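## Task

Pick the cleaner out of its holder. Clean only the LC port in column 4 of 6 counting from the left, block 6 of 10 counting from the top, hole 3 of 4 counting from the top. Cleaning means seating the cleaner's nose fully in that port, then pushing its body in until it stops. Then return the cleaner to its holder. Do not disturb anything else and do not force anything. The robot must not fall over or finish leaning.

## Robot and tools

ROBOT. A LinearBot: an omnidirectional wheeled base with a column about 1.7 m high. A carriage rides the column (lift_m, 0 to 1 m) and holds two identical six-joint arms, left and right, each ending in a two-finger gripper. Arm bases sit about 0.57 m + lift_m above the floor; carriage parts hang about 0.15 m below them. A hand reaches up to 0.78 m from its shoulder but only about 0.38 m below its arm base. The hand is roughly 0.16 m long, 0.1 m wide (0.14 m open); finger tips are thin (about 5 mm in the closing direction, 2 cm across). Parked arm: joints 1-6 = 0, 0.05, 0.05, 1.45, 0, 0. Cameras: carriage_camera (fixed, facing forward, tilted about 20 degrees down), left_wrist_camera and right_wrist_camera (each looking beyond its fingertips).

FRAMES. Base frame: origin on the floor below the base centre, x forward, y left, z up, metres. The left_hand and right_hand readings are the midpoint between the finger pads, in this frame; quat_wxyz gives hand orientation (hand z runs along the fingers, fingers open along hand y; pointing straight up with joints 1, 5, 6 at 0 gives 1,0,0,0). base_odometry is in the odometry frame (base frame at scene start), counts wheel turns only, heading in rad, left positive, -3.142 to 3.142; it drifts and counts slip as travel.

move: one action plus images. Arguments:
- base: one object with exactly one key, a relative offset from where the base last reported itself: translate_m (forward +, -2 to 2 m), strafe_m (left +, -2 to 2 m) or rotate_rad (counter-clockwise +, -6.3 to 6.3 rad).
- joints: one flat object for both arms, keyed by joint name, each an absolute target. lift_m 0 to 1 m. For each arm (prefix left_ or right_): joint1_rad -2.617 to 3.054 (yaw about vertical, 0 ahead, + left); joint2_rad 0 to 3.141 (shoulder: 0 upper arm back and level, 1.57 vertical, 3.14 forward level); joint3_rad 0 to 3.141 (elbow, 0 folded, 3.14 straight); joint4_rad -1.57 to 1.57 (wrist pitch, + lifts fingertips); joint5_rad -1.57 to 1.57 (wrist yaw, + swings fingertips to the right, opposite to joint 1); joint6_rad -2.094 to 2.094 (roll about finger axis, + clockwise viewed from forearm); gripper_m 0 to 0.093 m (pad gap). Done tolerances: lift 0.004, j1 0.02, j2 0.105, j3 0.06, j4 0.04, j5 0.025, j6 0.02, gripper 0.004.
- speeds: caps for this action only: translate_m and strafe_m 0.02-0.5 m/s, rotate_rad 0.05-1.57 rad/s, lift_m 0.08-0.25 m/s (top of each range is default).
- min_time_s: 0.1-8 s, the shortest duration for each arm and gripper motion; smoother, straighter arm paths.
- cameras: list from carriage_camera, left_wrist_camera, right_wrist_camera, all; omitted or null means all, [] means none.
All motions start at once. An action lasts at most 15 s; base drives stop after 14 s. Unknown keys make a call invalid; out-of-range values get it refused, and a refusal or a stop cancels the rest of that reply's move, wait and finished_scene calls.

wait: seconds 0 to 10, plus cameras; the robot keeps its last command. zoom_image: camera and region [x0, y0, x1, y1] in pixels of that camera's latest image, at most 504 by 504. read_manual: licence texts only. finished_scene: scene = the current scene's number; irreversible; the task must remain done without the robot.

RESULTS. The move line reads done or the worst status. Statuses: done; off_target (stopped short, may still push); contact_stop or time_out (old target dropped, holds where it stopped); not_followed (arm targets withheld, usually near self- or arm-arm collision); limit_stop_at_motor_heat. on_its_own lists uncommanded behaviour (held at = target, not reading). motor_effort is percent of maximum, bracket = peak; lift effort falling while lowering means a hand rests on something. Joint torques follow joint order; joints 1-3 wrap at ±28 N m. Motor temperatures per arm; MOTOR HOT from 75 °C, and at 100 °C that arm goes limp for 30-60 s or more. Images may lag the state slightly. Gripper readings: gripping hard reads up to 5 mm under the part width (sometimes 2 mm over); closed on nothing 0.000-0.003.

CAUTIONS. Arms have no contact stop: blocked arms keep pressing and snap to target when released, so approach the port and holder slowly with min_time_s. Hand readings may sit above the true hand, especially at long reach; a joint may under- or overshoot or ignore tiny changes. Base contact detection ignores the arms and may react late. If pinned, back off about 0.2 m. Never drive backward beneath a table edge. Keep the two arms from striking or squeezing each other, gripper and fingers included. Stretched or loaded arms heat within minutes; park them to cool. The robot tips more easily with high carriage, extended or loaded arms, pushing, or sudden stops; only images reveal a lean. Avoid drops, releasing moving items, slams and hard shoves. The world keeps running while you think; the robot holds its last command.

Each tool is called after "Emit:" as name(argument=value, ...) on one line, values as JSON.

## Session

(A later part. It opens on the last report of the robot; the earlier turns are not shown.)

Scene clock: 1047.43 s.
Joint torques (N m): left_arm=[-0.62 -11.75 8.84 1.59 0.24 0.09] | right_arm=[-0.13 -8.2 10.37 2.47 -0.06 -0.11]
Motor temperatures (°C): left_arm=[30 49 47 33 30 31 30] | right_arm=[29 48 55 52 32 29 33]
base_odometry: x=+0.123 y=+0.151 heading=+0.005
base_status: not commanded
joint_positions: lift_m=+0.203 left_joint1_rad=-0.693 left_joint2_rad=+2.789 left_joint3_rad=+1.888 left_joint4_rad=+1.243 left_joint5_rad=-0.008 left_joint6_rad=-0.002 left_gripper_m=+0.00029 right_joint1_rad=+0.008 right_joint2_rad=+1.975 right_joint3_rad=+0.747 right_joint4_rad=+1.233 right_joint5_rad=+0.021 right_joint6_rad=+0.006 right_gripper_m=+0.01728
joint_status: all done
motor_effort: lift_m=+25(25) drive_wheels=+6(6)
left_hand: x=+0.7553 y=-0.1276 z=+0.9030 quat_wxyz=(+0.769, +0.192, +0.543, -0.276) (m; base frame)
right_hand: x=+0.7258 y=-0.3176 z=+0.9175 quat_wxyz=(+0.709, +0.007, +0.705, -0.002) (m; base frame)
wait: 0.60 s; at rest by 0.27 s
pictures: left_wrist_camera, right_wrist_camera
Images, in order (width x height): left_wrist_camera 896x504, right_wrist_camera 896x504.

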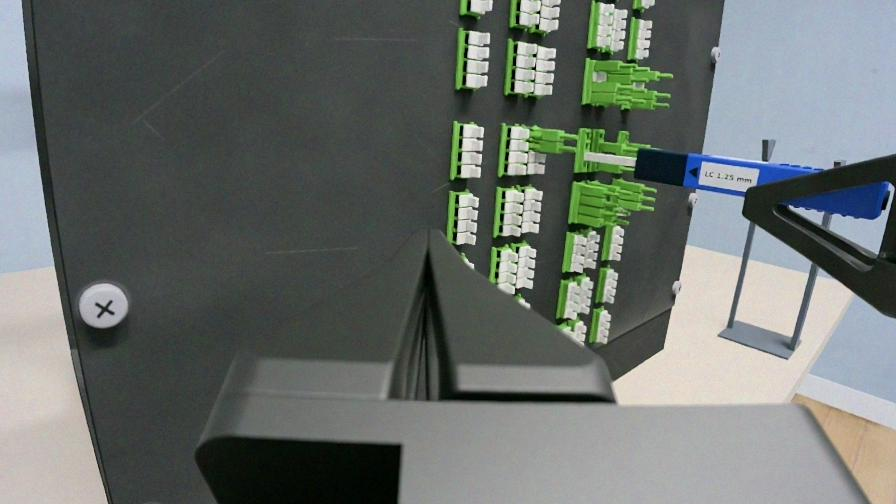

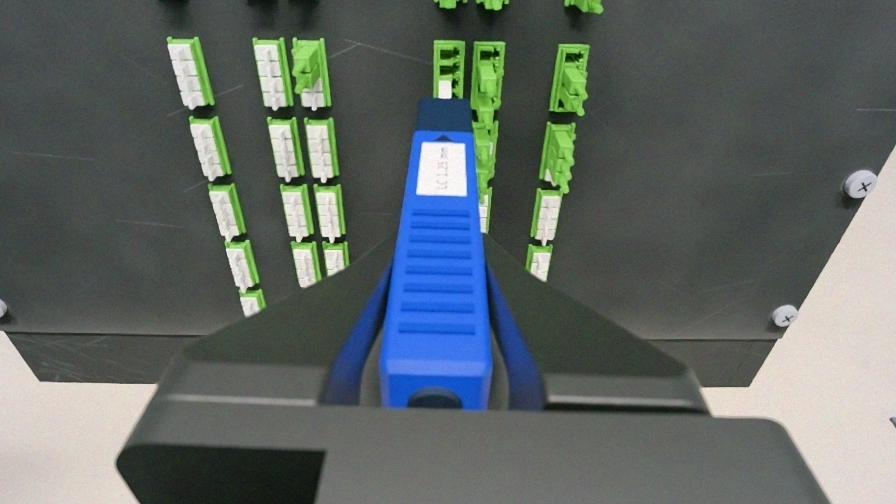

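Emit:
move(joints={"right_joint3_rad": 0.795}, min_time_s=1.0, cameras=[])

Emit:
move(base={"translate_m": -0.002}, speeds={"translate_m": 0.02}, cameras=[])

Emit:
move(joints={"right_joint3_rad": 0.783}, min_time_s=1.0, cameras=[])

Emit:
move(base={"translate_m": -0.002}, speeds={"translate_m": 0.02}, cameras=["left_wrist_camera", "right_wrist_camera"])

Emit:
zoom_image(camera="left_wrist_camera", region=[560, 90, 680, 190])

Scene clock: 1117.67 s.
Joint torques (N m): left_arm=[-0.62 -11.78 8.81 1.59 0.23 0.09] | right_arm=[-0.16 -8.17 8.64 2.45 -0.05 -0.11]
Motor temperatures (°C): left_arm=[30 68 51 38 30 31 30] | right_arm=[29 48 59 51 32 29 33]
move: done
base_odometry: x=+0.123 y=+0.151 heading=+0.005
base_status: not commanded
joint_positions: lift_m=+0.203 left_joint1_rad=-0.693 left_joint2_rad=+2.789 left_joint3_rad=+1.888 left_joint4_rad=+1.243 left_joint5_rad=-0.008 left_joint6_rad=-0.002 left_gripper_m=+0.00029 right_joint1_rad=+0.008 right_joint2_rad=+1.975 right_joint3_rad=+0.744 right_joint4_rad=+1.236 right_joint5_rad=+0.021 right_joint6_rad=+0.006 right_gripper_m=+0.01728
joint_status: all done
motor_effort: lift_m=+25(25) drive_wheels=+6(6)
left_hand: x=+0.7553 y=-0.1276 z=+0.9030 quat_wxyz=(+0.769, +0.192, +0.543, -0.276) (m; base frame)
right_hand: x=+0.7252 y=-0.3176 z=+0.9171 quat_wxyz=(+0.709, +0.007, +0.705, -0.002) (m; base frame)
pictures: none
No camera images: "cameras" was empty.

Scene clock: 1118.23 s.
Joint torques (N m): left_arm=[-0.65 -11.86 8.81 1.61 0.23 0.11] | right_arm=[-0.23 -8.24 8.44 2.47 -0.06 -0.11]
Motor temperatures (°C): left_arm=[30 68 51 38 30 31 30] | right_arm=[29 48 59 51 32 29 33]
move: done
base_odometry: x=+0.121 y=+0.151 heading=+0.005
base_status: done
joint_positions: lift_m=+0.203 left_joint1_rad=-0.693 left_joint2_rad=+2.790 left_joint3_rad=+1.888 left_joint4_rad=+1.240 left_joint5_rad=-0.008 left_joint6_rad=-0.002 left_gripper_m=+0.00029 right_joint1_rad=+0.008 right_joint2_rad=+1.975 right_joint3_rad=+0.747 right_joint4_rad=+1.234 right_joint5_rad=+0.021 right_joint6_rad=+0.006 right_gripper_m=+0.01728
joint_status: not commanded
motor_effort: lift_m=+25(25) drive_wheels=+2(5)
left_hand: x=+0.7555 y=-0.1278 z=+0.9017 quat_wxyz=(+0.768, +0.193, +0.545, -0.276) (m; base frame)
right_hand: x=+0.7258 y=-0.3176 z=+0.9177 quat_wxyz=(+0.709, +0.007, +0.705, -0.002) (m; base frame)
pictures: none
No camera images: "cameras" was empty.

Scene clock: 1119.50 s.
Joint torques (N m): left_arm=[-0.64 -11.85 8.84 1.62 0.24 0.09] | right_arm=[-0.14 -8.18 7.51 2.46 -0.05 -0.11]
Motor temperatures (°C): left_arm=[30 68 51 38 30 31 30] | right_arm=[29 48 59 51 32 29 33]
move: done
base_odometry: x=+0.121 y=+0.151 heading=+0.005
base_status: not commanded
joint_positions: lift_m=+0.203 left_joint1_rad=-0.693 left_joint2_rad=+2.790 left_joint3_rad=+1.888 left_joint4_rad=+1.240 left_joint5_rad=-0.008 left_joint6_rad=-0.002 left_gripper_m=+0.00029 right_joint1_rad=+0.008 right_joint2_rad=+1.975 right_joint3_rad=+0.747 right_joint4_rad=+1.234 right_joint5_rad=+0.021 right_joint6_rad=+0.006 right_gripper_m=+0.01728
joint_status: all done
motor_effort: lift_m=+25(25) drive_wheels=+2(2)
left_hand: x=+0.7556 y=-0.1278 z=+0.9016 quat_wxyz=(+0.768, +0.193, +0.545, -0.276) (m; base frame)
right_hand: x=+0.7258 y=-0.3176 z=+0.9177 quat_wxyz=(+0.709, +0.007, +0.705, -0.002) (m; base frame)
pictures: none
No camera images: "cameras" was empty.

Scene clock: 1120.20 s.
Joint torques (N m): left_arm=[-0.46 -11.9 8.81 1.65 0.23 0.1] | right_arm=[-0.13 -8.21 7.5 2.48 -0.04 -0.11]
Motor temperatures (°C): left_arm=[30 69 51 38 30 31 30] | right_arm=[29 48 59 51 32 29 33]
move: done
base_odometry: x=+0.119 y=+0.151 heading=+0.005
base_status: done
joint_positions: lift_m=+0.203 left_joint1_rad=-0.695 left_joint2_rad=+2.791 left_joint3_rad=+1.888 left_joint4_rad=+1.238 left_joint5_rad=-0.008 left_joint6_rad=-0.002 left_gripper_m=+0.00029 right_joint1_rad=+0.008 right_joint2_rad=+1.975 right_joint3_rad=+0.747 right_joint4_rad=+1.233 right_joint5_rad=+0.021 right_joint6_rad=+0.006 right_gripper_m=+0.01728
joint_status: not commanded
motor_effort: lift_m=+25(25) drive_wheels=+1(6)
left_hand: x=+0.7549 y=-0.1289 z=+0.9002 quat_wxyz=(+0.767, +0.194, +0.546, -0.276) (m; base frame)
right_hand: x=+0.7258 y=-0.3176 z=+0.9176 quat_wxyz=(+0.709, +0.007, +0.705, -0.002) (m; base frame)
pictures: left_wrist_camera, right_wrist_camera
Images, in order (width x height): left_wrist_camera 896x504, right_wrist_camera 896x504.

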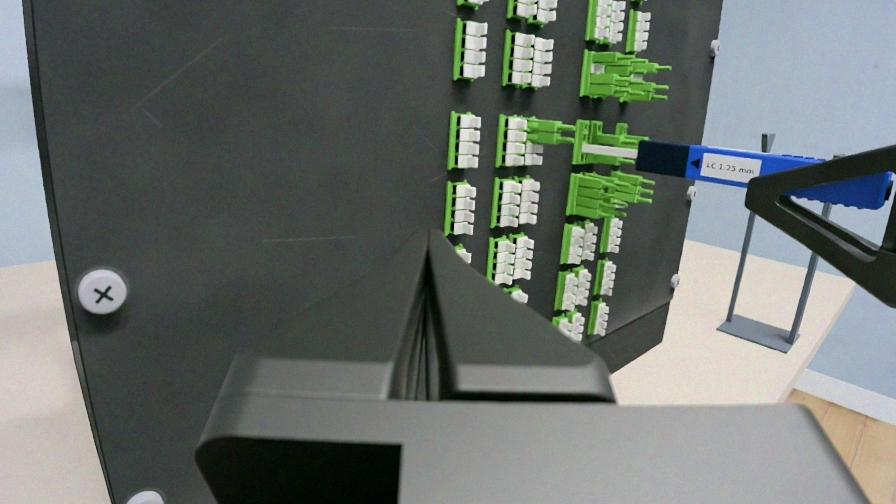

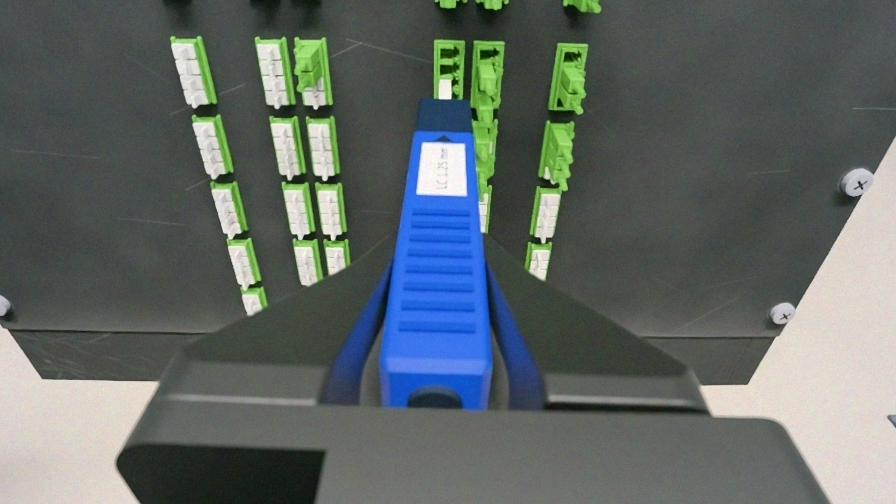

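Scaled by 4.200 from the camera's 896x504 image, which has a finer 1280x720 frame.

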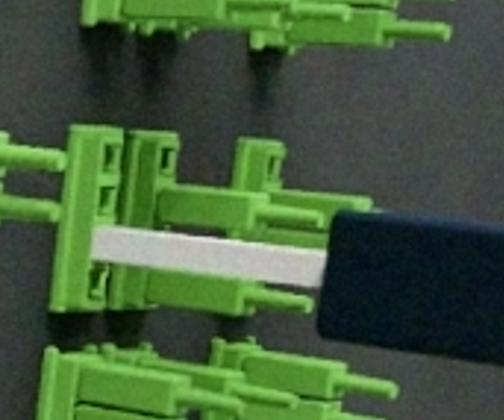

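Emit:
move(base={"translate_m": 0.002}, speeds={"translate_m": 0.02}, cameras=[])

Emit:
move(joints={"right_joint3_rad": 0.808}, min_time_s=0.8, cameras=[])

Emit:
move(base={"translate_m": 0.002}, speeds={"translate_m": 0.02}, cameras=[])

Emit:
move(joints={"right_joint3_rad": 0.832}, min_time_s=0.8, cameras=["left_wrist_camera", "right_wrist_camera"])

Emit:
zoom_image(camera="left_wrist_camera", region=[560, 90, 680, 190])

Scene clock: 1132.00 s.
Joint torques (N m): left_arm=[-0.54 -12.03 8.73 1.66 0.25 0.1] | right_arm=[-0.16 -8.2 7.49 2.46 -0.06 -0.11]
Motor temperatures (°C): left_arm=[30 69 51 37 30 31 30] | right_arm=[29 48 57 51 32 29 33]
move: done
base_odometry: x=+0.121 y=+0.151 heading=+0.005
base_status: done
joint_positions: lift_m=+0.203 left_joint1_rad=-0.695 left_joint2_rad=+2.793 left_joint3_rad=+1.889 left_joint4_rad=+1.236 left_joint5_rad=-0.008 left_joint6_rad=-0.002 left_gripper_m=+0.00029 right_joint1_rad=+0.008 right_joint2_rad=+1.975 right_joint3_rad=+0.747 right_joint4_rad=+1.233 right_joint5_rad=+0.021 right_joint6_rad=+0.006 right_gripper_m=+0.01728
joint_status: not commanded
motor_effort: lift_m=+25(25) drive_wheels=+2(5)
left_hand: x=+0.7551 y=-0.1291 z=+0.8992 quat_wxyz=(+0.766, +0.194, +0.547, -0.276) (m; base frame)
right_hand: x=+0.7258 y=-0.3176 z=+0.9175 quat_wxyz=(+0.709, +0.007, +0.705, -0.002) (m; base frame)
pictures: none
No camera images: "cameras" was empty.

Scene clock: 1133.10 s.
Joint torques (N m): left_arm=[-0.5 -12.11 8.75 1.68 0.24 0.09] | right_arm=[-0.14 -8.23 9.4 2.47 -0.05 -0.12]
Motor temperatures (°C): left_arm=[30 69 52 37 30 31 30] | right_arm=[29 48 57 51 32 29 33]
move: off_target
base_odometry: x=+0.121 y=+0.151 heading=+0.005
base_status: not commanded
joint_positions: lift_m=+0.203 left_joint1_rad=-0.695 left_joint2_rad=+2.793 left_joint3_rad=+1.889 left_joint4_rad=+1.236 left_joint5_rad=-0.008 left_joint6_rad=-0.002 left_gripper_m=+0.00029 right_joint1_rad=+0.008 right_joint2_rad=+1.975 right_joint3_rad=+0.747 right_joint4_rad=+1.233 right_joint5_rad=+0.021 right_joint6_rad=+0.006 right_gripper_m=+0.01728
joint_status: right_joint3_rad off_target (ended at +0.747, target +0.808)
motor_effort: lift_m=+25(25) drive_wheels=+2(2)
left_hand: x=+0.7551 y=-0.1291 z=+0.8992 quat_wxyz=(+0.766, +0.194, +0.547, -0.276) (m; base frame)
right_hand: x=+0.7258 y=-0.3176 z=+0.9175 quat_wxyz=(+0.709, +0.007, +0.705, -0.002) (m; base frame)
pictures: none
No camera images: "cameras" was empty.

Scene clock: 1133.67 s.
Joint torques (N m): left_arm=[-0.36 -12.18 8.68 1.67 0.24 0.09] | right_arm=[-0.2 -8.21 9.52 2.44 -0.04 -0.11]
Motor temperatures (°C): left_arm=[30 69 52 37 30 31 30] | right_arm=[29 48 57 51 32 29 33]
move: done
base_odometry: x=+0.123 y=+0.151 heading=+0.005
base_status: done
joint_positions: lift_m=+0.203 left_joint1_rad=-0.695 left_joint2_rad=+2.794 left_joint3_rad=+1.889 left_joint4_rad=+1.235 left_joint5_rad=-0.008 left_joint6_rad=-0.002 left_gripper_m=+0.00029 right_joint1_rad=+0.008 right_joint2_rad=+1.975 right_joint3_rad=+0.745 right_joint4_rad=+1.235 right_joint5_rad=+0.021 right_joint6_rad=+0.006 right_gripper_m=+0.01728
joint_status: not commanded
motor_effort: lift_m=+25(25) drive_wheels=+5(9)
left_hand: x=+0.7551 y=-0.1292 z=+0.8984 quat_wxyz=(+0.766, +0.195, +0.548, -0.276) (m; base frame)
right_hand: x=+0.7254 y=-0.3176 z=+0.9172 quat_wxyz=(+0.709, +0.007, +0.705, -0.002) (m; base frame)
pictures: none
No camera images: "cameras" was empty.

Scene clock: 1134.77 s.
Joint torques (N m): left_arm=[-0.54 -12.15 8.69 1.69 0.23 0.1] | right_arm=[-0.16 -8.18 11.34 2.45 -0.05 -0.11]
Motor temperatures (°C): left_arm=[30 69 52 37 30 31 30] | right_arm=[29 48 57 51 32 29 33]
move: off_target
base_odometry: x=+0.123 y=+0.151 heading=+0.005
base_status: not commanded
joint_positions: lift_m=+0.203 left_joint1_rad=-0.695 left_joint2_rad=+2.794 left_joint3_rad=+1.889 left_joint4_rad=+1.235 left_joint5_rad=-0.008 left_joint6_rad=-0.002 left_gripper_m=+0.00029 right_joint1_rad=+0.008 right_joint2_rad=+1.975 right_joint3_rad=+0.745 right_joint4_rad=+1.235 right_joint5_rad=+0.021 right_joint6_rad=+0.006 right_gripper_m=+0.01728
joint_status: right_joint3_rad off_target (ended at +0.745, target +0.832)
motor_effort: lift_m=+25(25) drive_wheels=+5(5)
left_hand: x=+0.7551 y=-0.1292 z=+0.8984 quat_wxyz=(+0.766, +0.195, +0.548, -0.276) (m; base frame)
right_hand: x=+0.7254 y=-0.3176 z=+0.9172 quat_wxyz=(+0.709, +0.007, +0.705, -0.002) (m; base frame)
pictures: left_wrist_camera, right_wrist_camera
Images, in order (width x height): left_wrist_camera 896x504, right_wrist_camera 896x504.

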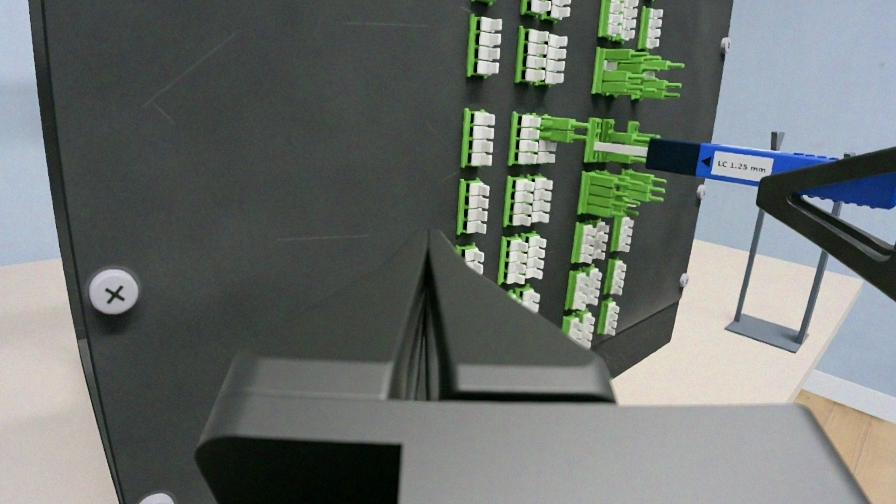

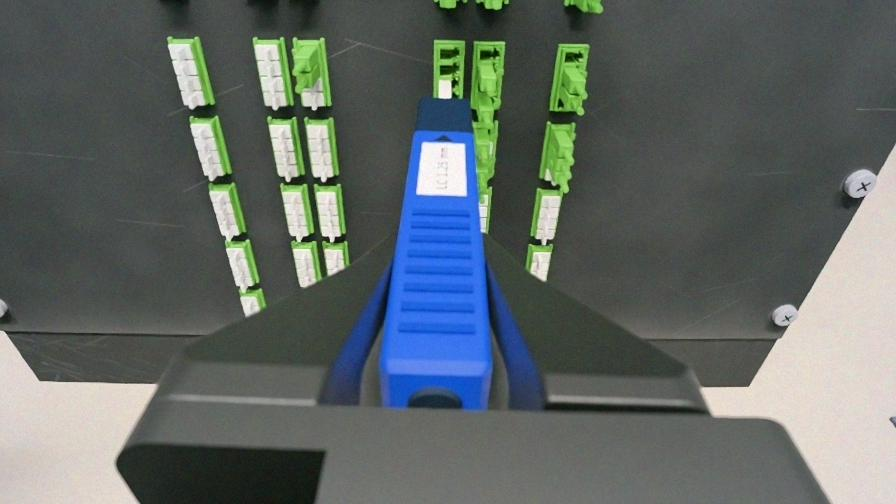

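Scaled by 4.200 from the camera's 896x504 image, which has a finer 1280x720 frame.

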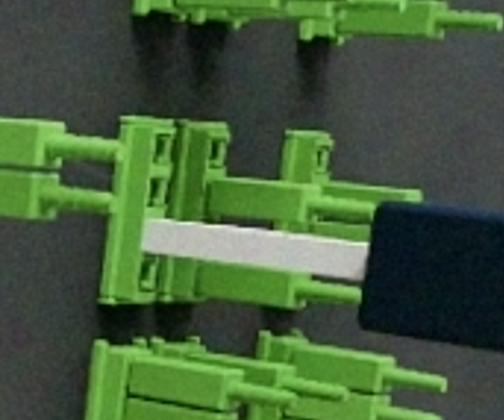

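Emit:
zoom_image(camera="right_wrist_camera", region=[425, 70, 465, 110])

Emit:
zoom_image(camera="left_wrist_camera", region=[580, 120, 680, 190])

Scaled by 12.600 from the camera's 896x504 image, which has a finer 1280x720 frame.

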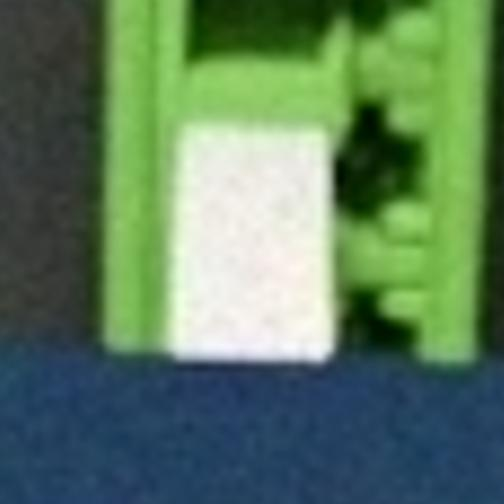

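Scaled by 5.040 from the camera's 896x504 image, which has a finer 1280x720 frame.

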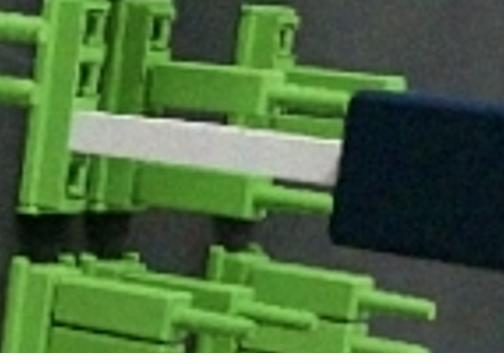

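Emit:
zoom_image(camera="left_wrist_camera", region=[580, 125, 610, 155])

Emit:
zoom_image(camera="left_wrist_camera", region=[632, 135, 662, 165])

Emit:
move(base={"translate_m": 0.002}, speeds={"translate_m": 0.02}, cameras=[])

Emit:
wait(seconds=0.6, cameras=["left_wrist_camera", "right_wrist_camera"])

Emit:
zoom_image(camera="left_wrist_camera", region=[580, 125, 610, 155])

Emit:
zoom_image(camera="left_wrist_camera", region=[632, 135, 662, 165])

Emit:
zoom_image(camera="right_wrist_camera", region=[425, 70, 465, 110])

Scaled by 16.800 from the camera's 896x504 image, which has a finer 1280x720 frame.

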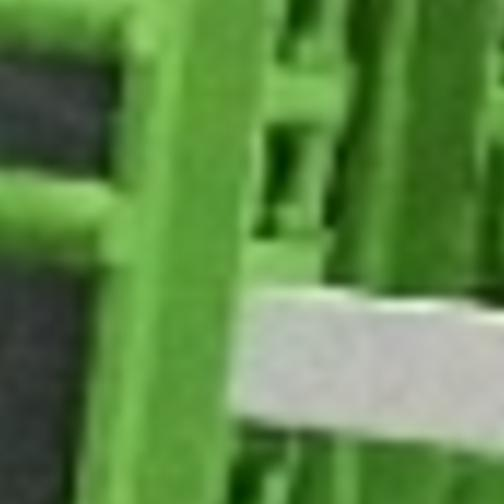

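Scaled by 16.800 from the camera's 896x504 image, which has a finer 1280x720 frame.

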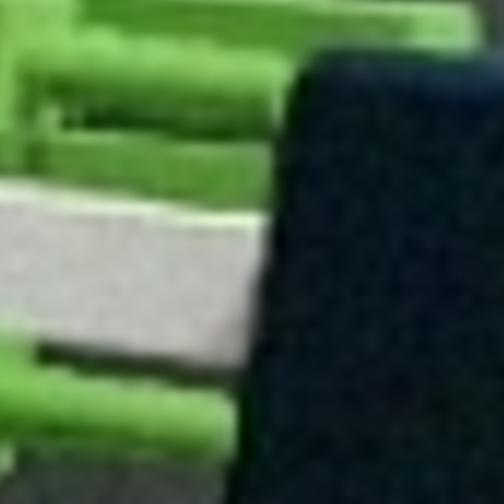

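Scene clock: 1157.80 s.
Joint torques (N m): left_arm=[-0.39 -12.22 8.75 1.72 0.24 0.09] | right_arm=[-0.13 -8.18 11.51 2.42 -0.05 -0.11]
Motor temperatures (°C): left_arm=[30 68 54 37 30 31 30] | right_arm=[29 48 63 51 32 29 33]
move: done
base_odometry: x=+0.124 y=+0.151 heading=+0.005
base_status: done
joint_positions: lift_m=+0.203 left_joint1_rad=-0.695 left_joint2_rad=+2.794 left_joint3_rad=+1.889 left_joint4_rad=+1.234 left_joint5_rad=-0.008 left_joint6_rad=-0.002 left_gripper_m=+0.00029 right_joint1_rad=+0.008 right_joint2_rad=+1.975 right_joint3_rad=+0.742 right_joint4_rad=+1.238 right_joint5_rad=+0.021 right_joint6_rad=+0.006 right_gripper_m=+0.01728
joint_status: not commanded
motor_effort: lift_m=+25(25) drive_wheels=+7(11)
left_hand: x=+0.7552 y=-0.1292 z=+0.8976 quat_wxyz=(+0.765, +0.195, +0.548, -0.276) (m; base frame)
right_hand: x=+0.7248 y=-0.3177 z=+0.9170 quat_wxyz=(+0.709, +0.007, +0.705, -0.003) (m; base frame)
pictures: none
No camera images: "cameras" was empty.

Scene clock: 1158.40 s.
Joint torques (N m): left_arm=[-0.44 -12.21 8.7 1.7 0.23 0.09] | right_arm=[-0.13 -8.17 11.54 2.42 -0.06 -0.11]
Motor temperatures (°C): left_arm=[30 68 54 37 30 31 30] | right_arm=[29 48 63 51 32 29 33]
base_odometry: x=+0.124 y=+0.151 heading=+0.005
base_status: done
joint_positions: lift_m=+0.203 left_joint1_rad=-0.695 left_joint2_rad=+2.794 left_joint3_rad=+1.889 left_joint4_rad=+1.234 left_joint5_rad=-0.008 left_joint6_rad=-0.002 left_gripper_m=+0.00029 right_joint1_rad=+0.008 right_joint2_rad=+1.975 right_joint3_rad=+0.742 right_joint4_rad=+1.238 right_joint5_rad=+0.021 right_joint6_rad=+0.006 right_gripper_m=+0.01728
joint_status: not commanded
motor_effort: lift_m=+25(25) drive_wheels=+7(11)
left_hand: x=+0.7552 y=-0.1292 z=+0.8976 quat_wxyz=(+0.765, +0.195, +0.548, -0.276) (m; base frame)
right_hand: x=+0.7248 y=-0.3177 z=+0.9170 quat_wxyz=(+0.709, +0.007, +0.705, -0.003) (m; base frame)
wait: 0.60 s; at rest by 0.27 s
pictures: left_wrist_camera, right_wrist_camera
Images, in order (width x height): left_wrist_camera 896x504, right_wrist_camera 896x504.

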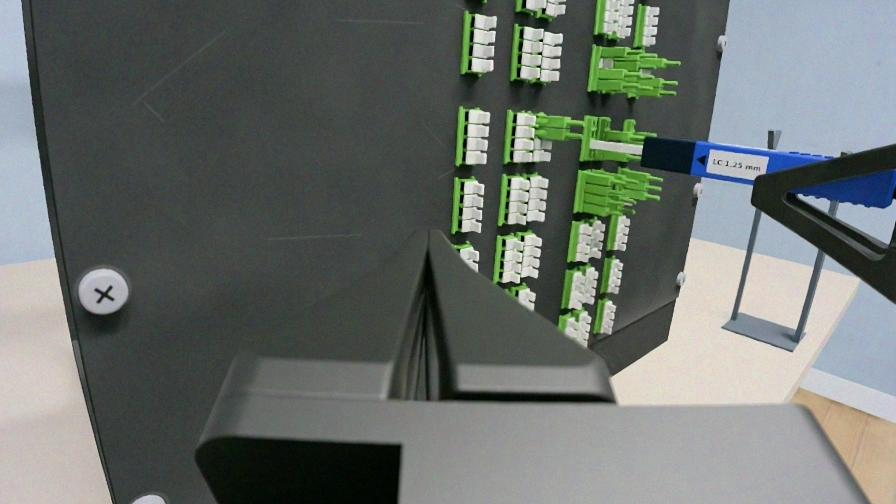

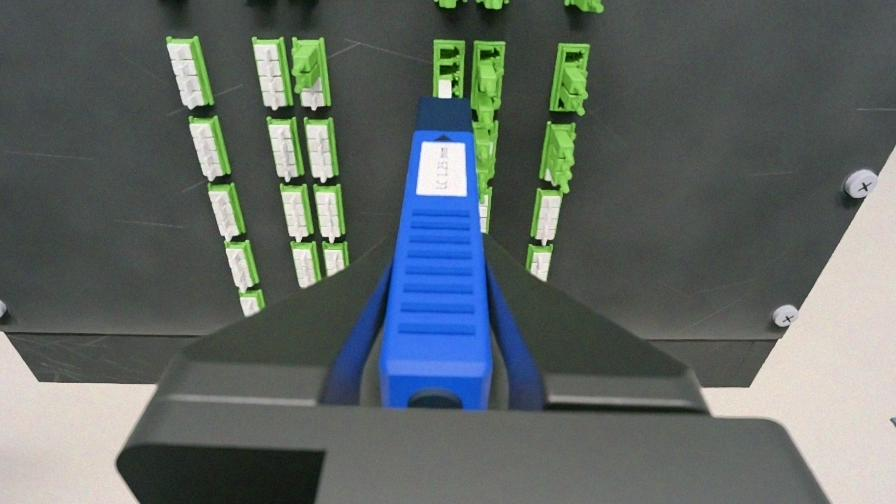

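Scaled by 16.800 from the camera's 896x504 image, which has a finer 1280x720 frame.

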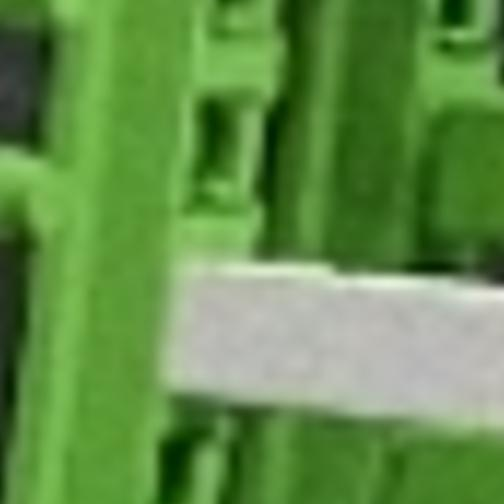

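Scaled by 16.800 from the camera's 896x504 image, which has a finer 1280x720 frame.

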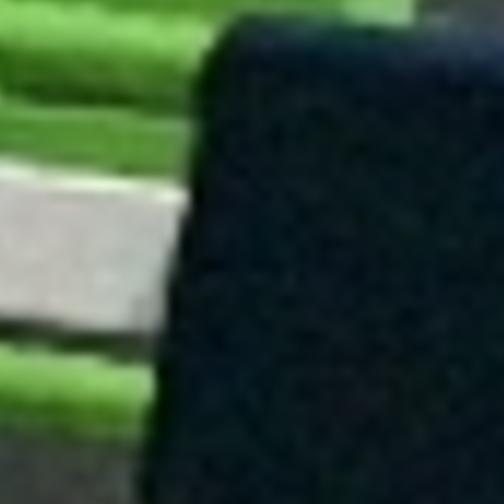

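Scaled by 12.600 from the camera's 896x504 image, which has a finer 1280x720 frame.

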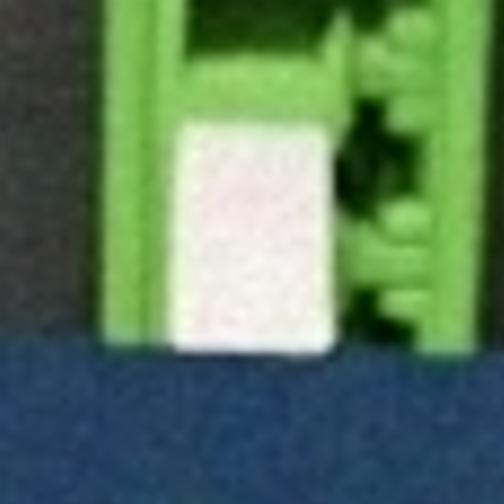

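Emit:
move(joints={"right_joint3_rad": 0.80}, min_time_s=1.0, cameras=[])

Emit:
move(base={"translate_m": -0.002}, speeds={"translate_m": 0.02}, cameras=[])

Emit:
move(joints={"right_joint3_rad": 0.775}, min_time_s=1.0, cameras=[])

Emit:
move(base={"translate_m": -0.004}, speeds={"translate_m": 0.02}, cameras=[])

Emit:
wait(seconds=0.5, cameras=["right_wrist_camera"])

Emit:
zoom_image(camera="right_wrist_camera", region=[415, 60, 475, 120])

Emit:
zoom_image(camera="right_wrist_camera", region=[370, 340, 510, 420])

Scene clock: 1195.93 s.
Joint torques (N m): left_arm=[-0.49 -12.23 8.72 1.7 0.24 0.1] | right_arm=[-0.16 -8.16 9.32 2.39 -0.07 -0.12]
Motor temperatures (°C): left_arm=[30 73 56 38 30 31 30] | right_arm=[29 48 61 51 32 29 33]
move: off_target
base_odometry: x=+0.124 y=+0.151 heading=+0.005
base_status: not commanded
joint_positions: lift_m=+0.203 left_joint1_rad=-0.695 left_joint2_rad=+2.794 left_joint3_rad=+1.889 left_joint4_rad=+1.234 left_joint5_rad=-0.008 left_joint6_rad=-0.002 left_gripper_m=+0.00029 right_joint1_rad=+0.008 right_joint2_rad=+1.975 right_joint3_rad=+0.739 right_joint4_rad=+1.241 right_joint5_rad=+0.021 right_joint6_rad=+0.006 right_gripper_m=+0.01728
joint_status: right_joint3_rad off_target (ended at +0.739, target +0.800)
motor_effort: lift_m=+25(25) drive_wheels=+7(7)
left_hand: x=+0.7552 y=-0.1292 z=+0.8976 quat_wxyz=(+0.765, +0.195, +0.548, -0.276) (m; base frame)
right_hand: x=+0.7242 y=-0.3177 z=+0.9165 quat_wxyz=(+0.709, +0.007, +0.705, -0.003) (m; base frame)
pictures: none
No camera images: "cameras" was empty.

Scene clock: 1196.50 s.
Joint torques (N m): left_arm=[-0.51 -12.25 8.76 1.7 0.22 0.09] | right_arm=[-0.17 -8.18 9.05 2.41 -0.06 -0.11]
Motor temperatures (°C): left_arm=[30 73 56 38 30 31 30] | right_arm=[29 48 61 51 32 29 33]
move: done
base_odometry: x=+0.122 y=+0.151 heading=+0.005
base_status: done
joint_positions: lift_m=+0.203 left_joint1_rad=-0.695 left_joint2_rad=+2.794 left_joint3_rad=+1.889 left_joint4_rad=+1.233 left_joint5_rad=-0.008 left_joint6_rad=-0.002 left_gripper_m=+0.00029 right_joint1_rad=+0.008 right_joint2_rad=+1.975 right_joint3_rad=+0.742 right_joint4_rad=+1.240 right_joint5_rad=+0.021 right_joint6_rad=+0.006 right_gripper_m=+0.01728
joint_status: not commanded
motor_effort: lift_m=+25(25) drive_wheels=+3(8)
left_hand: x=+0.7552 y=-0.1293 z=+0.8975 quat_wxyz=(+0.765, +0.195, +0.548, -0.276) (m; base frame)
right_hand: x=+0.7248 y=-0.3177 z=+0.9174 quat_wxyz=(+0.710, +0.007, +0.704, -0.003) (m; base frame)
pictures: none
No camera images: "cameras" was empty.

Scene clock: 1197.80 s.
Joint torques (N m): left_arm=[-0.55 -12.25 8.68 1.72 0.23 0.1] | right_arm=[-0.13 -8.18 7.24 2.41 -0.05 -0.11]
Motor temperatures (°C): left_arm=[30 73 56 38 30 31 30] | right_arm=[29 48 60 51 32 29 33]
move: done
base_odometry: x=+0.122 y=+0.151 heading=+0.005
base_status: not commanded
joint_positions: lift_m=+0.203 left_joint1_rad=-0.695 left_joint2_rad=+2.794 left_joint3_rad=+1.889 left_joint4_rad=+1.233 left_joint5_rad=-0.008 left_joint6_rad=-0.002 left_gripper_m=+0.00029 right_joint1_rad=+0.008 right_joint2_rad=+1.975 right_joint3_rad=+0.742 right_joint4_rad=+1.240 right_joint5_rad=+0.021 right_joint6_rad=+0.006 right_gripper_m=+0.01728
joint_status: all done
motor_effort: lift_m=+25(25) drive_wheels=+3(3)
left_hand: x=+0.7552 y=-0.1293 z=+0.8975 quat_wxyz=(+0.765, +0.195, +0.548, -0.276) (m; base frame)
right_hand: x=+0.7248 y=-0.3177 z=+0.9174 quat_wxyz=(+0.710, +0.007, +0.704, -0.003) (m; base frame)
pictures: none
No camera images: "cameras" was empty.

Scene clock: 1198.37 s.
Joint torques (N m): left_arm=[-0.38 -12.22 8.73 1.71 0.23 0.08] | right_arm=[-0.16 -8.2 7.23 2.41 -0.06 -0.11]
Motor temperatures (°C): left_arm=[30 73 56 38 30 31 30] | right_arm=[29 48 60 51 32 29 33]
move: done
base_odometry: x=+0.118 y=+0.151 heading=+0.005
base_status: done
joint_positions: lift_m=+0.203 left_joint1_rad=-0.696 left_joint2_rad=+2.794 left_joint3_rad=+1.889 left_joint4_rad=+1.233 left_joint5_rad=-0.008 left_joint6_rad=-0.002 left_gripper_m=+0.00029 right_joint1_rad=+0.008 right_joint2_rad=+1.975 right_joint3_rad=+0.742 right_joint4_rad=+1.239 right_joint5_rad=+0.021 right_joint6_rad=+0.006 right_gripper_m=+0.01728
joint_status: not commanded
motor_effort: lift_m=+25(25) drive_wheels=+1(7)
left_hand: x=+0.7547 y=-0.1299 z=+0.8975 quat_wxyz=(+0.765, +0.195, +0.548, -0.276) (m; base frame)
right_hand: x=+0.7248 y=-0.3177 z=+0.9172 quat_wxyz=(+0.709, +0.007, +0.705, -0.003) (m; base frame)
pictures: none
No camera images: "cameras" was empty.

Scene clock: 1198.87 s.
Joint torques (N m): left_arm=[-0.39 -12.21 8.73 1.7 0.24 0.1] | right_arm=[-0.14 -8.18 7.24 2.41 -0.06 -0.11]
Motor temperatures (°C): left_arm=[30 73 56 38 30 31 30] | right_arm=[29 48 60 51 32 29 33]
base_odometry: x=+0.118 y=+0.151 heading=+0.005
base_status: done
joint_positions: lift_m=+0.203 left_joint1_rad=-0.696 left_joint2_rad=+2.794 left_joint3_rad=+1.889 left_joint4_rad=+1.233 left_joint5_rad=-0.008 left_joint6_rad=-0.002 left_gripper_m=+0.00029 right_joint1_rad=+0.008 right_joint2_rad=+1.975 right_joint3_rad=+0.742 right_joint4_rad=+1.239 right_joint5_rad=+0.021 right_joint6_rad=+0.006 right_gripper_m=+0.01728
joint_status: not commanded
motor_effort: lift_m=+25(25) drive_wheels=+1(7)
left_hand: x=+0.7547 y=-0.1299 z=+0.8975 quat_wxyz=(+0.765, +0.195, +0.548, -0.276) (m; base frame)
right_hand: x=+0.7248 y=-0.3177 z=+0.9172 quat_wxyz=(+0.709, +0.007, +0.705, -0.003) (m; base frame)
wait: 0.50 s; at rest by 0.27 s
pictures: right_wrist_camera
Images, in order (width x height): right_wrist_camera 896x504.

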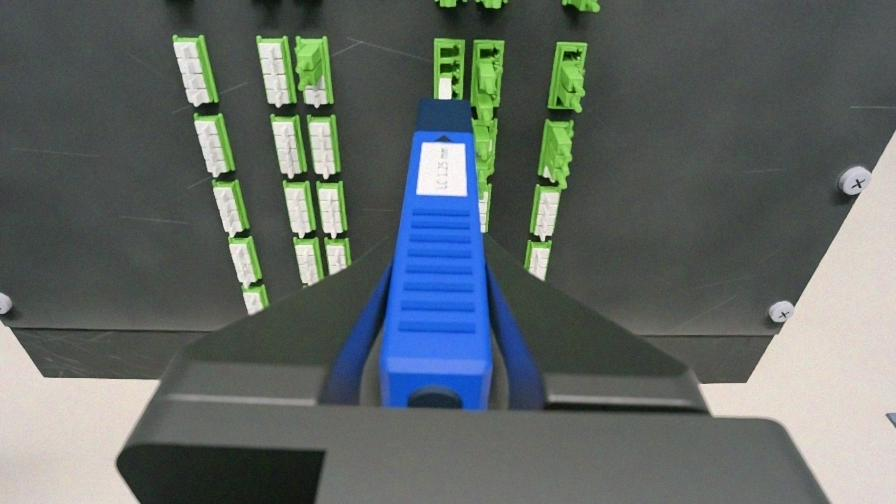

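Scaled by 8.400 from the camera's 896x504 image, which has a finer 1280x720 frame.

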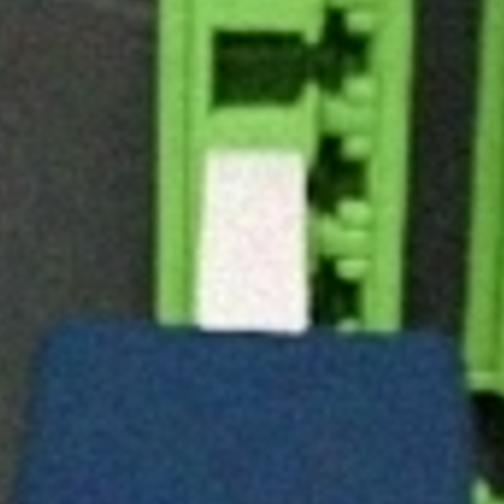

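Scaled by 3.600 from the camera's 896x504 image, which has a finer 1280x720 frame.

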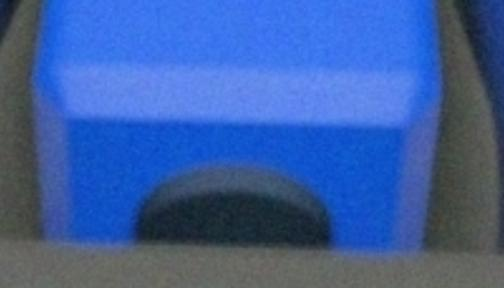

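Emit:
move(joints={"left_joint1_rad": -0.4, "left_joint2_rad": 1.5, "left_joint3_rad": 1.0, "left_joint4_rad": 1.35}, min_time_s=3.5, cameras=["left_wrist_camera", "right_wrist_camera"])

Emit:
move(joints={"left_joint1_rad": 0, "left_joint2_rad": 0.05, "left_joint3_rad": 0.05, "left_joint4_rad": 1.45, "left_joint5_rad": 0, "left_joint6_rad": 0}, min_time_s=3, cameras=["right_wrist_camera", "carriage_camera"])

Scene clock: 1237.10 s.
Joint torques (N m): left_arm=[0.49 -7.09 5.11 1.12 0.23 0.09] | right_arm=[-0.13 -8.2 7.24 2.42 -0.06 -0.11]
Motor temperatures (°C): left_arm=[29 75 56 39 30 31 30] | right_arm=[29 48 56 52 32 29 33]
move: done
MOTOR HOT: joint 2 (shoulder) of the left arm reports 75 °C; the controller stops that arm at 100 °C. To cool a motor, set the load down, stop pushing, or move to a pose that needs little force.
base_odometry: x=+0.118 y=+0.151 heading=+0.005
base_status: not commanded
joint_positions: lift_m=+0.203 left_joint1_rad=-0.407 left_joint2_rad=+1.522 left_joint3_rad=+1.015 left_joint4_rad=+1.336 left_joint5_rad=-0.008 left_joint6_rad=-0.002 left_gripper_m=+0.00029 right_joint1_rad=+0.008 right_joint2_rad=+1.975 right_joint3_rad=+0.742 right_joint4_rad=+1.239 right_joint5_rad=+0.021 right_joint6_rad=+0.006 right_gripper_m=+0.01728
joint_status: all done
motor_effort: lift_m=+25(25) drive_wheels=+1(1)
left_hand: x=+0.6001 y=+0.1541 z=+1.2628 quat_wxyz=(+0.913, +0.069, +0.355, -0.188) (m; base frame)
right_hand: x=+0.7248 y=-0.3177 z=+0.9172 quat_wxyz=(+0.709, +0.007, +0.705, -0.003) (m; base frame)
pictures: left_wrist_camera, right_wrist_camera
Images, in order (width x height): left_wrist_camera 896x504, right_wrist_camera 896x504.

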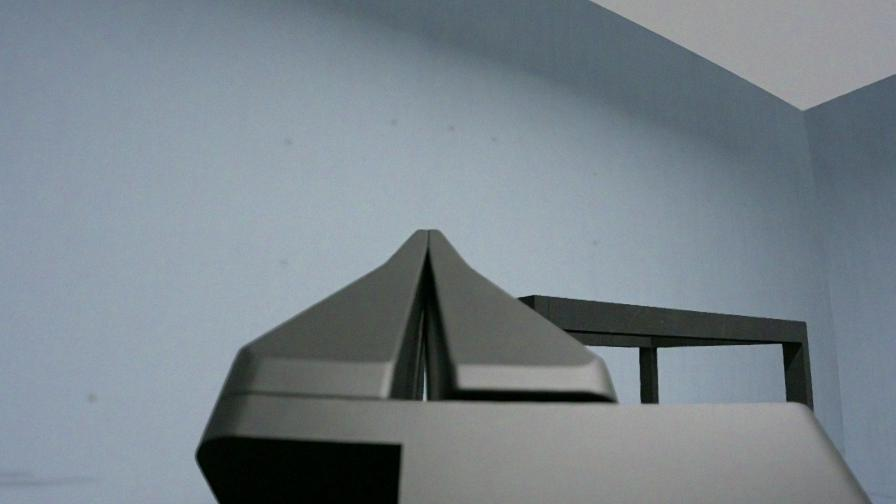

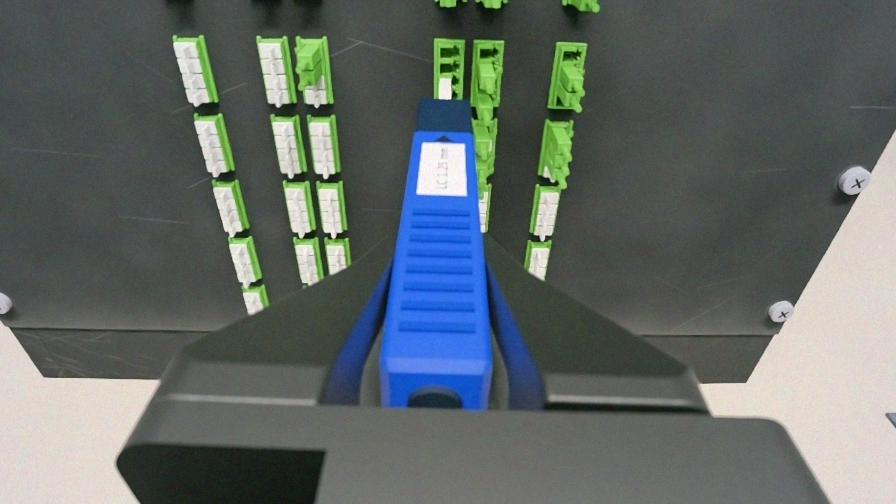

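Scene clock: 1240.40 s.
Joint torques (N m): left_arm=[0.43 2.63 3.95 -0.14 0.23 0.1] | right_arm=[-0.14 -8.18 7.24 2.42 -0.06 -0.11]
Motor temperatures (°C): left_arm=[29 73 55 39 30 31 30] | right_arm=[29 48 56 52 32 29 33]
move: done
MOTOR HOT: still on. Joint 2 (shoulder) of the left arm reports 73 °C.
base_odometry: x=+0.118 y=+0.151 heading=+0.005
base_status: not commanded
joint_positions: lift_m=+0.203 left_joint1_rad=-0.007 left_joint2_rad=+0.058 left_joint3_rad=+0.063 left_joint4_rad=+1.437 left_joint5_rad=-0.008 left_joint6_rad=-0.002 left_gripper_m=+0.00029 right_joint1_rad=+0.008 right_joint2_rad=+1.975 right_joint3_rad=+0.742 right_joint4_rad=+1.238 right_joint5_rad=+0.021 right_joint6_rad=+0.006 right_gripper_m=+0.01728
joint_status: all done
motor_effort: lift_m=+25(25) drive_wheels=+1(1)
left_hand: x=+0.2500 y=+0.3189 z=+1.2045 quat_wxyz=(+0.998, -0.004, +0.064, -0.004) (m; base frame)
right_hand: x=+0.7248 y=-0.3177 z=+0.9169 quat_wxyz=(+0.709, +0.007, +0.705, -0.003) (m; base frame)
pictures: carriage_camera, right_wrist_camera
Images, in order (width x height): carriage_camera 896x504, right_wrist_camera 896x504.

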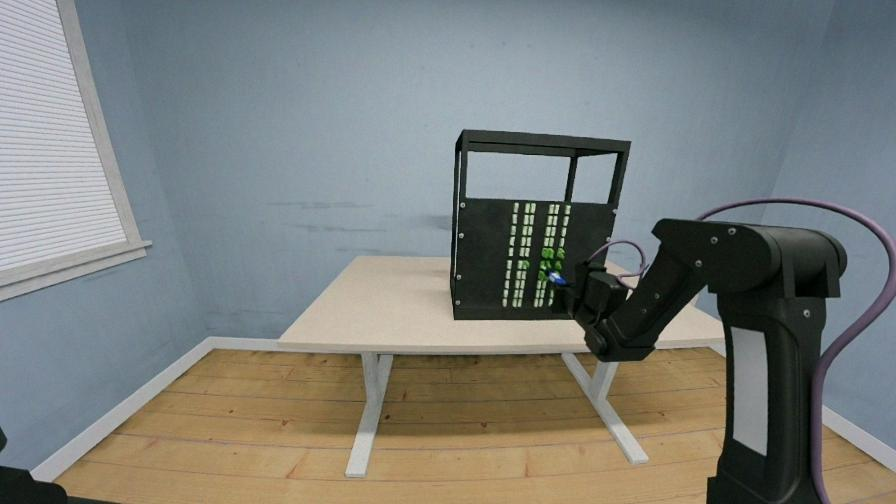

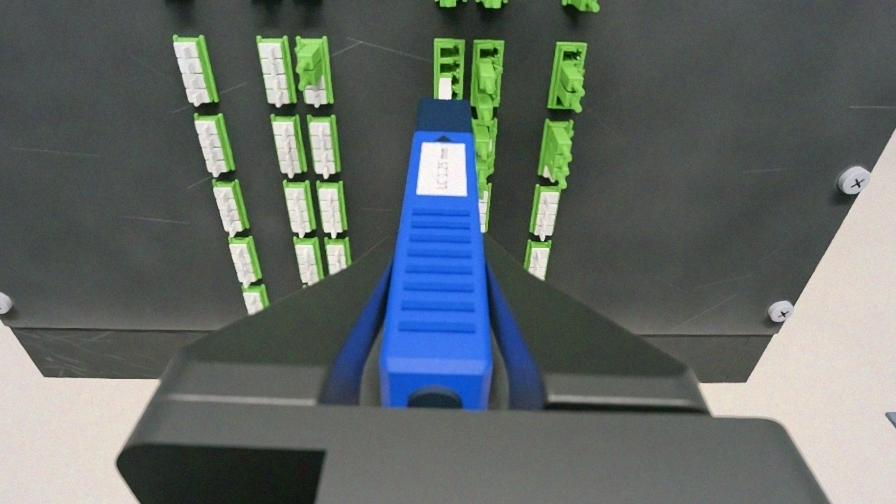

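Emit:
zoom_image(camera="right_wrist_camera", region=[395, 20, 525, 140])

Emit:
move(joints={"right_gripper_m": 0.0182}, min_time_s=0.5, cameras=["right_wrist_camera"])

Emit:
move(joints={"right_gripper_m": 0.0186}, min_time_s=0.5, cameras=["right_wrist_camera"])

Scaled by 3.877 from the camera's 896x504 image, which has a finer 1280x720 frame.

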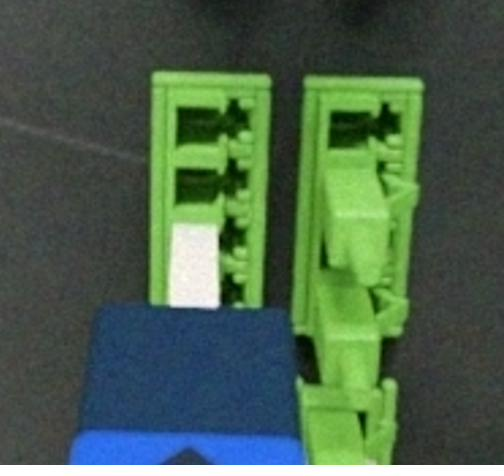

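Scene clock: 1243.33 s.
Joint torques (N m): left_arm=[0.51 2.59 4.01 -0.13 0.23 0.09] | right_arm=[-0.14 -8.2 7.24 2.42 -0.06 -0.11]
Motor temperatures (°C): left_arm=[29 71 55 38 30 31 30] | right_arm=[29 48 56 52 32 29 33]
move: done
MOTOR HOT: cleared for the motors of the left arm.
base_odometry: x=+0.118 y=+0.151 heading=+0.005
base_status: not commanded
joint_positions: lift_m=+0.203 left_joint1_rad=-0.007 left_joint2_rad=+0.058 left_joint3_rad=+0.063 left_joint4_rad=+1.437 left_joint5_rad=-0.008 left_joint6_rad=-0.002 left_gripper_m=+0.00029 right_joint1_rad=+0.008 right_joint2_rad=+1.975 right_joint3_rad=+0.742 right_joint4_rad=+1.238 right_joint5_rad=+0.021 right_joint6_rad=+0.006 right_gripper_m=+0.01841
joint_status: all done
motor_effort: lift_m=+25(25) drive_wheels=+1(1)
left_hand: x=+0.2500 y=+0.3189 z=+1.2045 quat_wxyz=(+0.998, -0.004, +0.064, -0.004) (m; base frame)
right_hand: x=+0.7248 y=-0.3177 z=+0.9169 quat_wxyz=(+0.709, +0.007, +0.705, -0.003) (m; base frame)
pictures: right_wrist_camera
Images, in order (width x height): right_wrist_camera 896x504.

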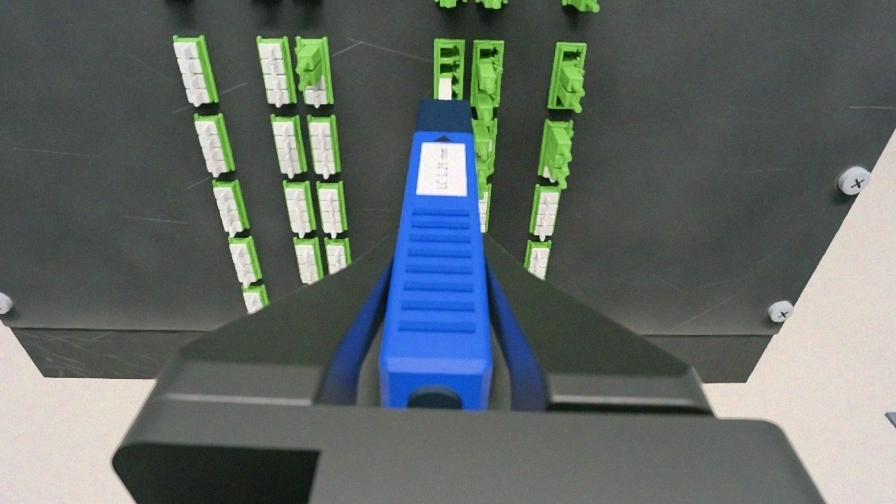

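Scene clock: 1244.13 s.
Joint torques (N m): left_arm=[0.47 2.59 4.01 -0.14 0.22 0.08] | right_arm=[-0.14 -8.2 7.24 2.42 -0.06 -0.11]
Motor temperatures (°C): left_arm=[30 70 55 38 30 31 30] | right_arm=[29 48 56 52 32 29 33]
move: done
base_odometry: x=+0.118 y=+0.151 heading=+0.005
base_status: not commanded
joint_positions: lift_m=+0.203 left_joint1_rad=-0.007 left_joint2_rad=+0.058 left_joint3_rad=+0.063 left_joint4_rad=+1.437 left_joint5_rad=-0.008 left_joint6_rad=-0.002 left_gripper_m=+0.00029 right_joint1_rad=+0.008 right_joint2_rad=+1.975 right_joint3_rad=+0.742 right_joint4_rad=+1.238 right_joint5_rad=+0.021 right_joint6_rad=+0.006 right_gripper_m=+0.01867
joint_status: all done
motor_effort: lift_m=+25(25) drive_wheels=+1(1)
left_hand: x=+0.2500 y=+0.3189 z=+1.2045 quat_wxyz=(+0.998, -0.004, +0.064, -0.004) (m; base frame)
right_hand: x=+0.7248 y=-0.3177 z=+0.9169 quat_wxyz=(+0.709, +0.007, +0.705, -0.003) (m; base frame)
pictures: right_wrist_camera
Images, in order (width x height): right_wrist_camera 896x504.

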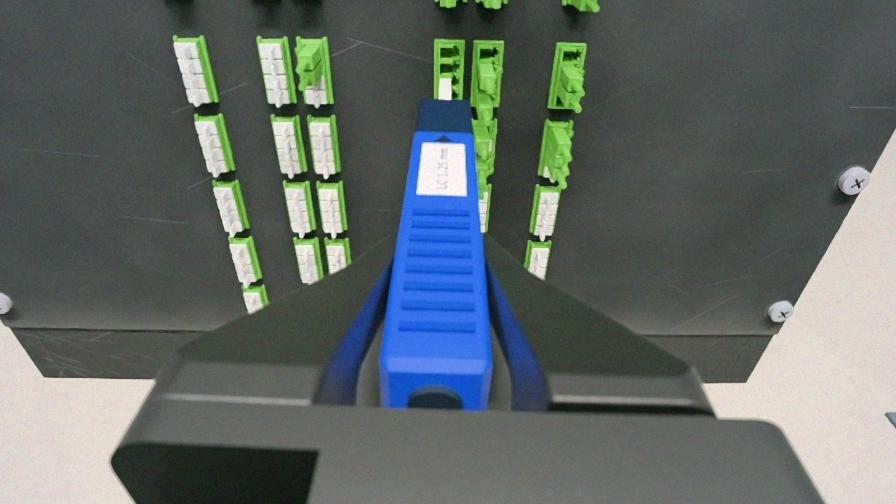

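Emit:
move(joints={"right_gripper_m": 0.0189}, min_time_s=0.5, cameras=["right_wrist_camera"])

Scene clock: 1249.43 s.
Joint torques (N m): left_arm=[0.49 2.62 4.04 -0.13 0.24 0.11] | right_arm=[-0.13 -8.18 7.21 2.42 -0.05 -0.11]
Motor temperatures (°C): left_arm=[30 67 54 37 30 31 30] | right_arm=[29 48 56 51 32 29 33]
move: done
base_odometry: x=+0.118 y=+0.151 heading=+0.005
base_status: not commanded
joint_positions: lift_m=+0.203 left_joint1_rad=-0.007 left_joint2_rad=+0.058 left_joint3_rad=+0.063 left_joint4_rad=+1.437 left_joint5_rad=-0.008 left_joint6_rad=-0.002 left_gripper_m=+0.00029 right_joint1_rad=+0.008 right_joint2_rad=+1.975 right_joint3_rad=+0.742 right_joint4_rad=+1.238 right_joint5_rad=+0.021 right_joint6_rad=+0.006 right_gripper_m=+0.01887
joint_status: all done
motor_effort: lift_m=+25(25) drive_wheels=+1(1)
left_hand: x=+0.2500 y=+0.3189 z=+1.2045 quat_wxyz=(+0.998, -0.004, +0.064, -0.004) (m; base frame)
right_hand: x=+0.7248 y=-0.3177 z=+0.9169 quat_wxyz=(+0.709, +0.007, +0.705, -0.003) (m; base frame)
pictures: right_wrist_camera
Images, in order (width x height): right_wrist_camera 896x504.

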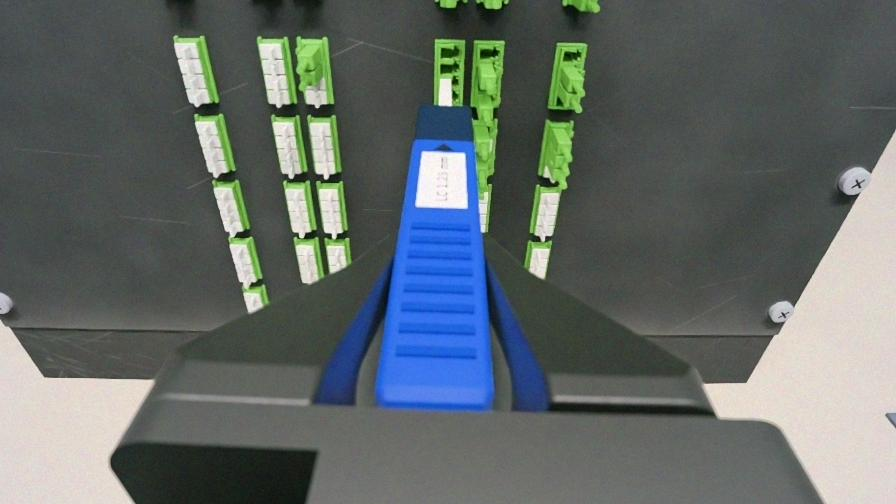

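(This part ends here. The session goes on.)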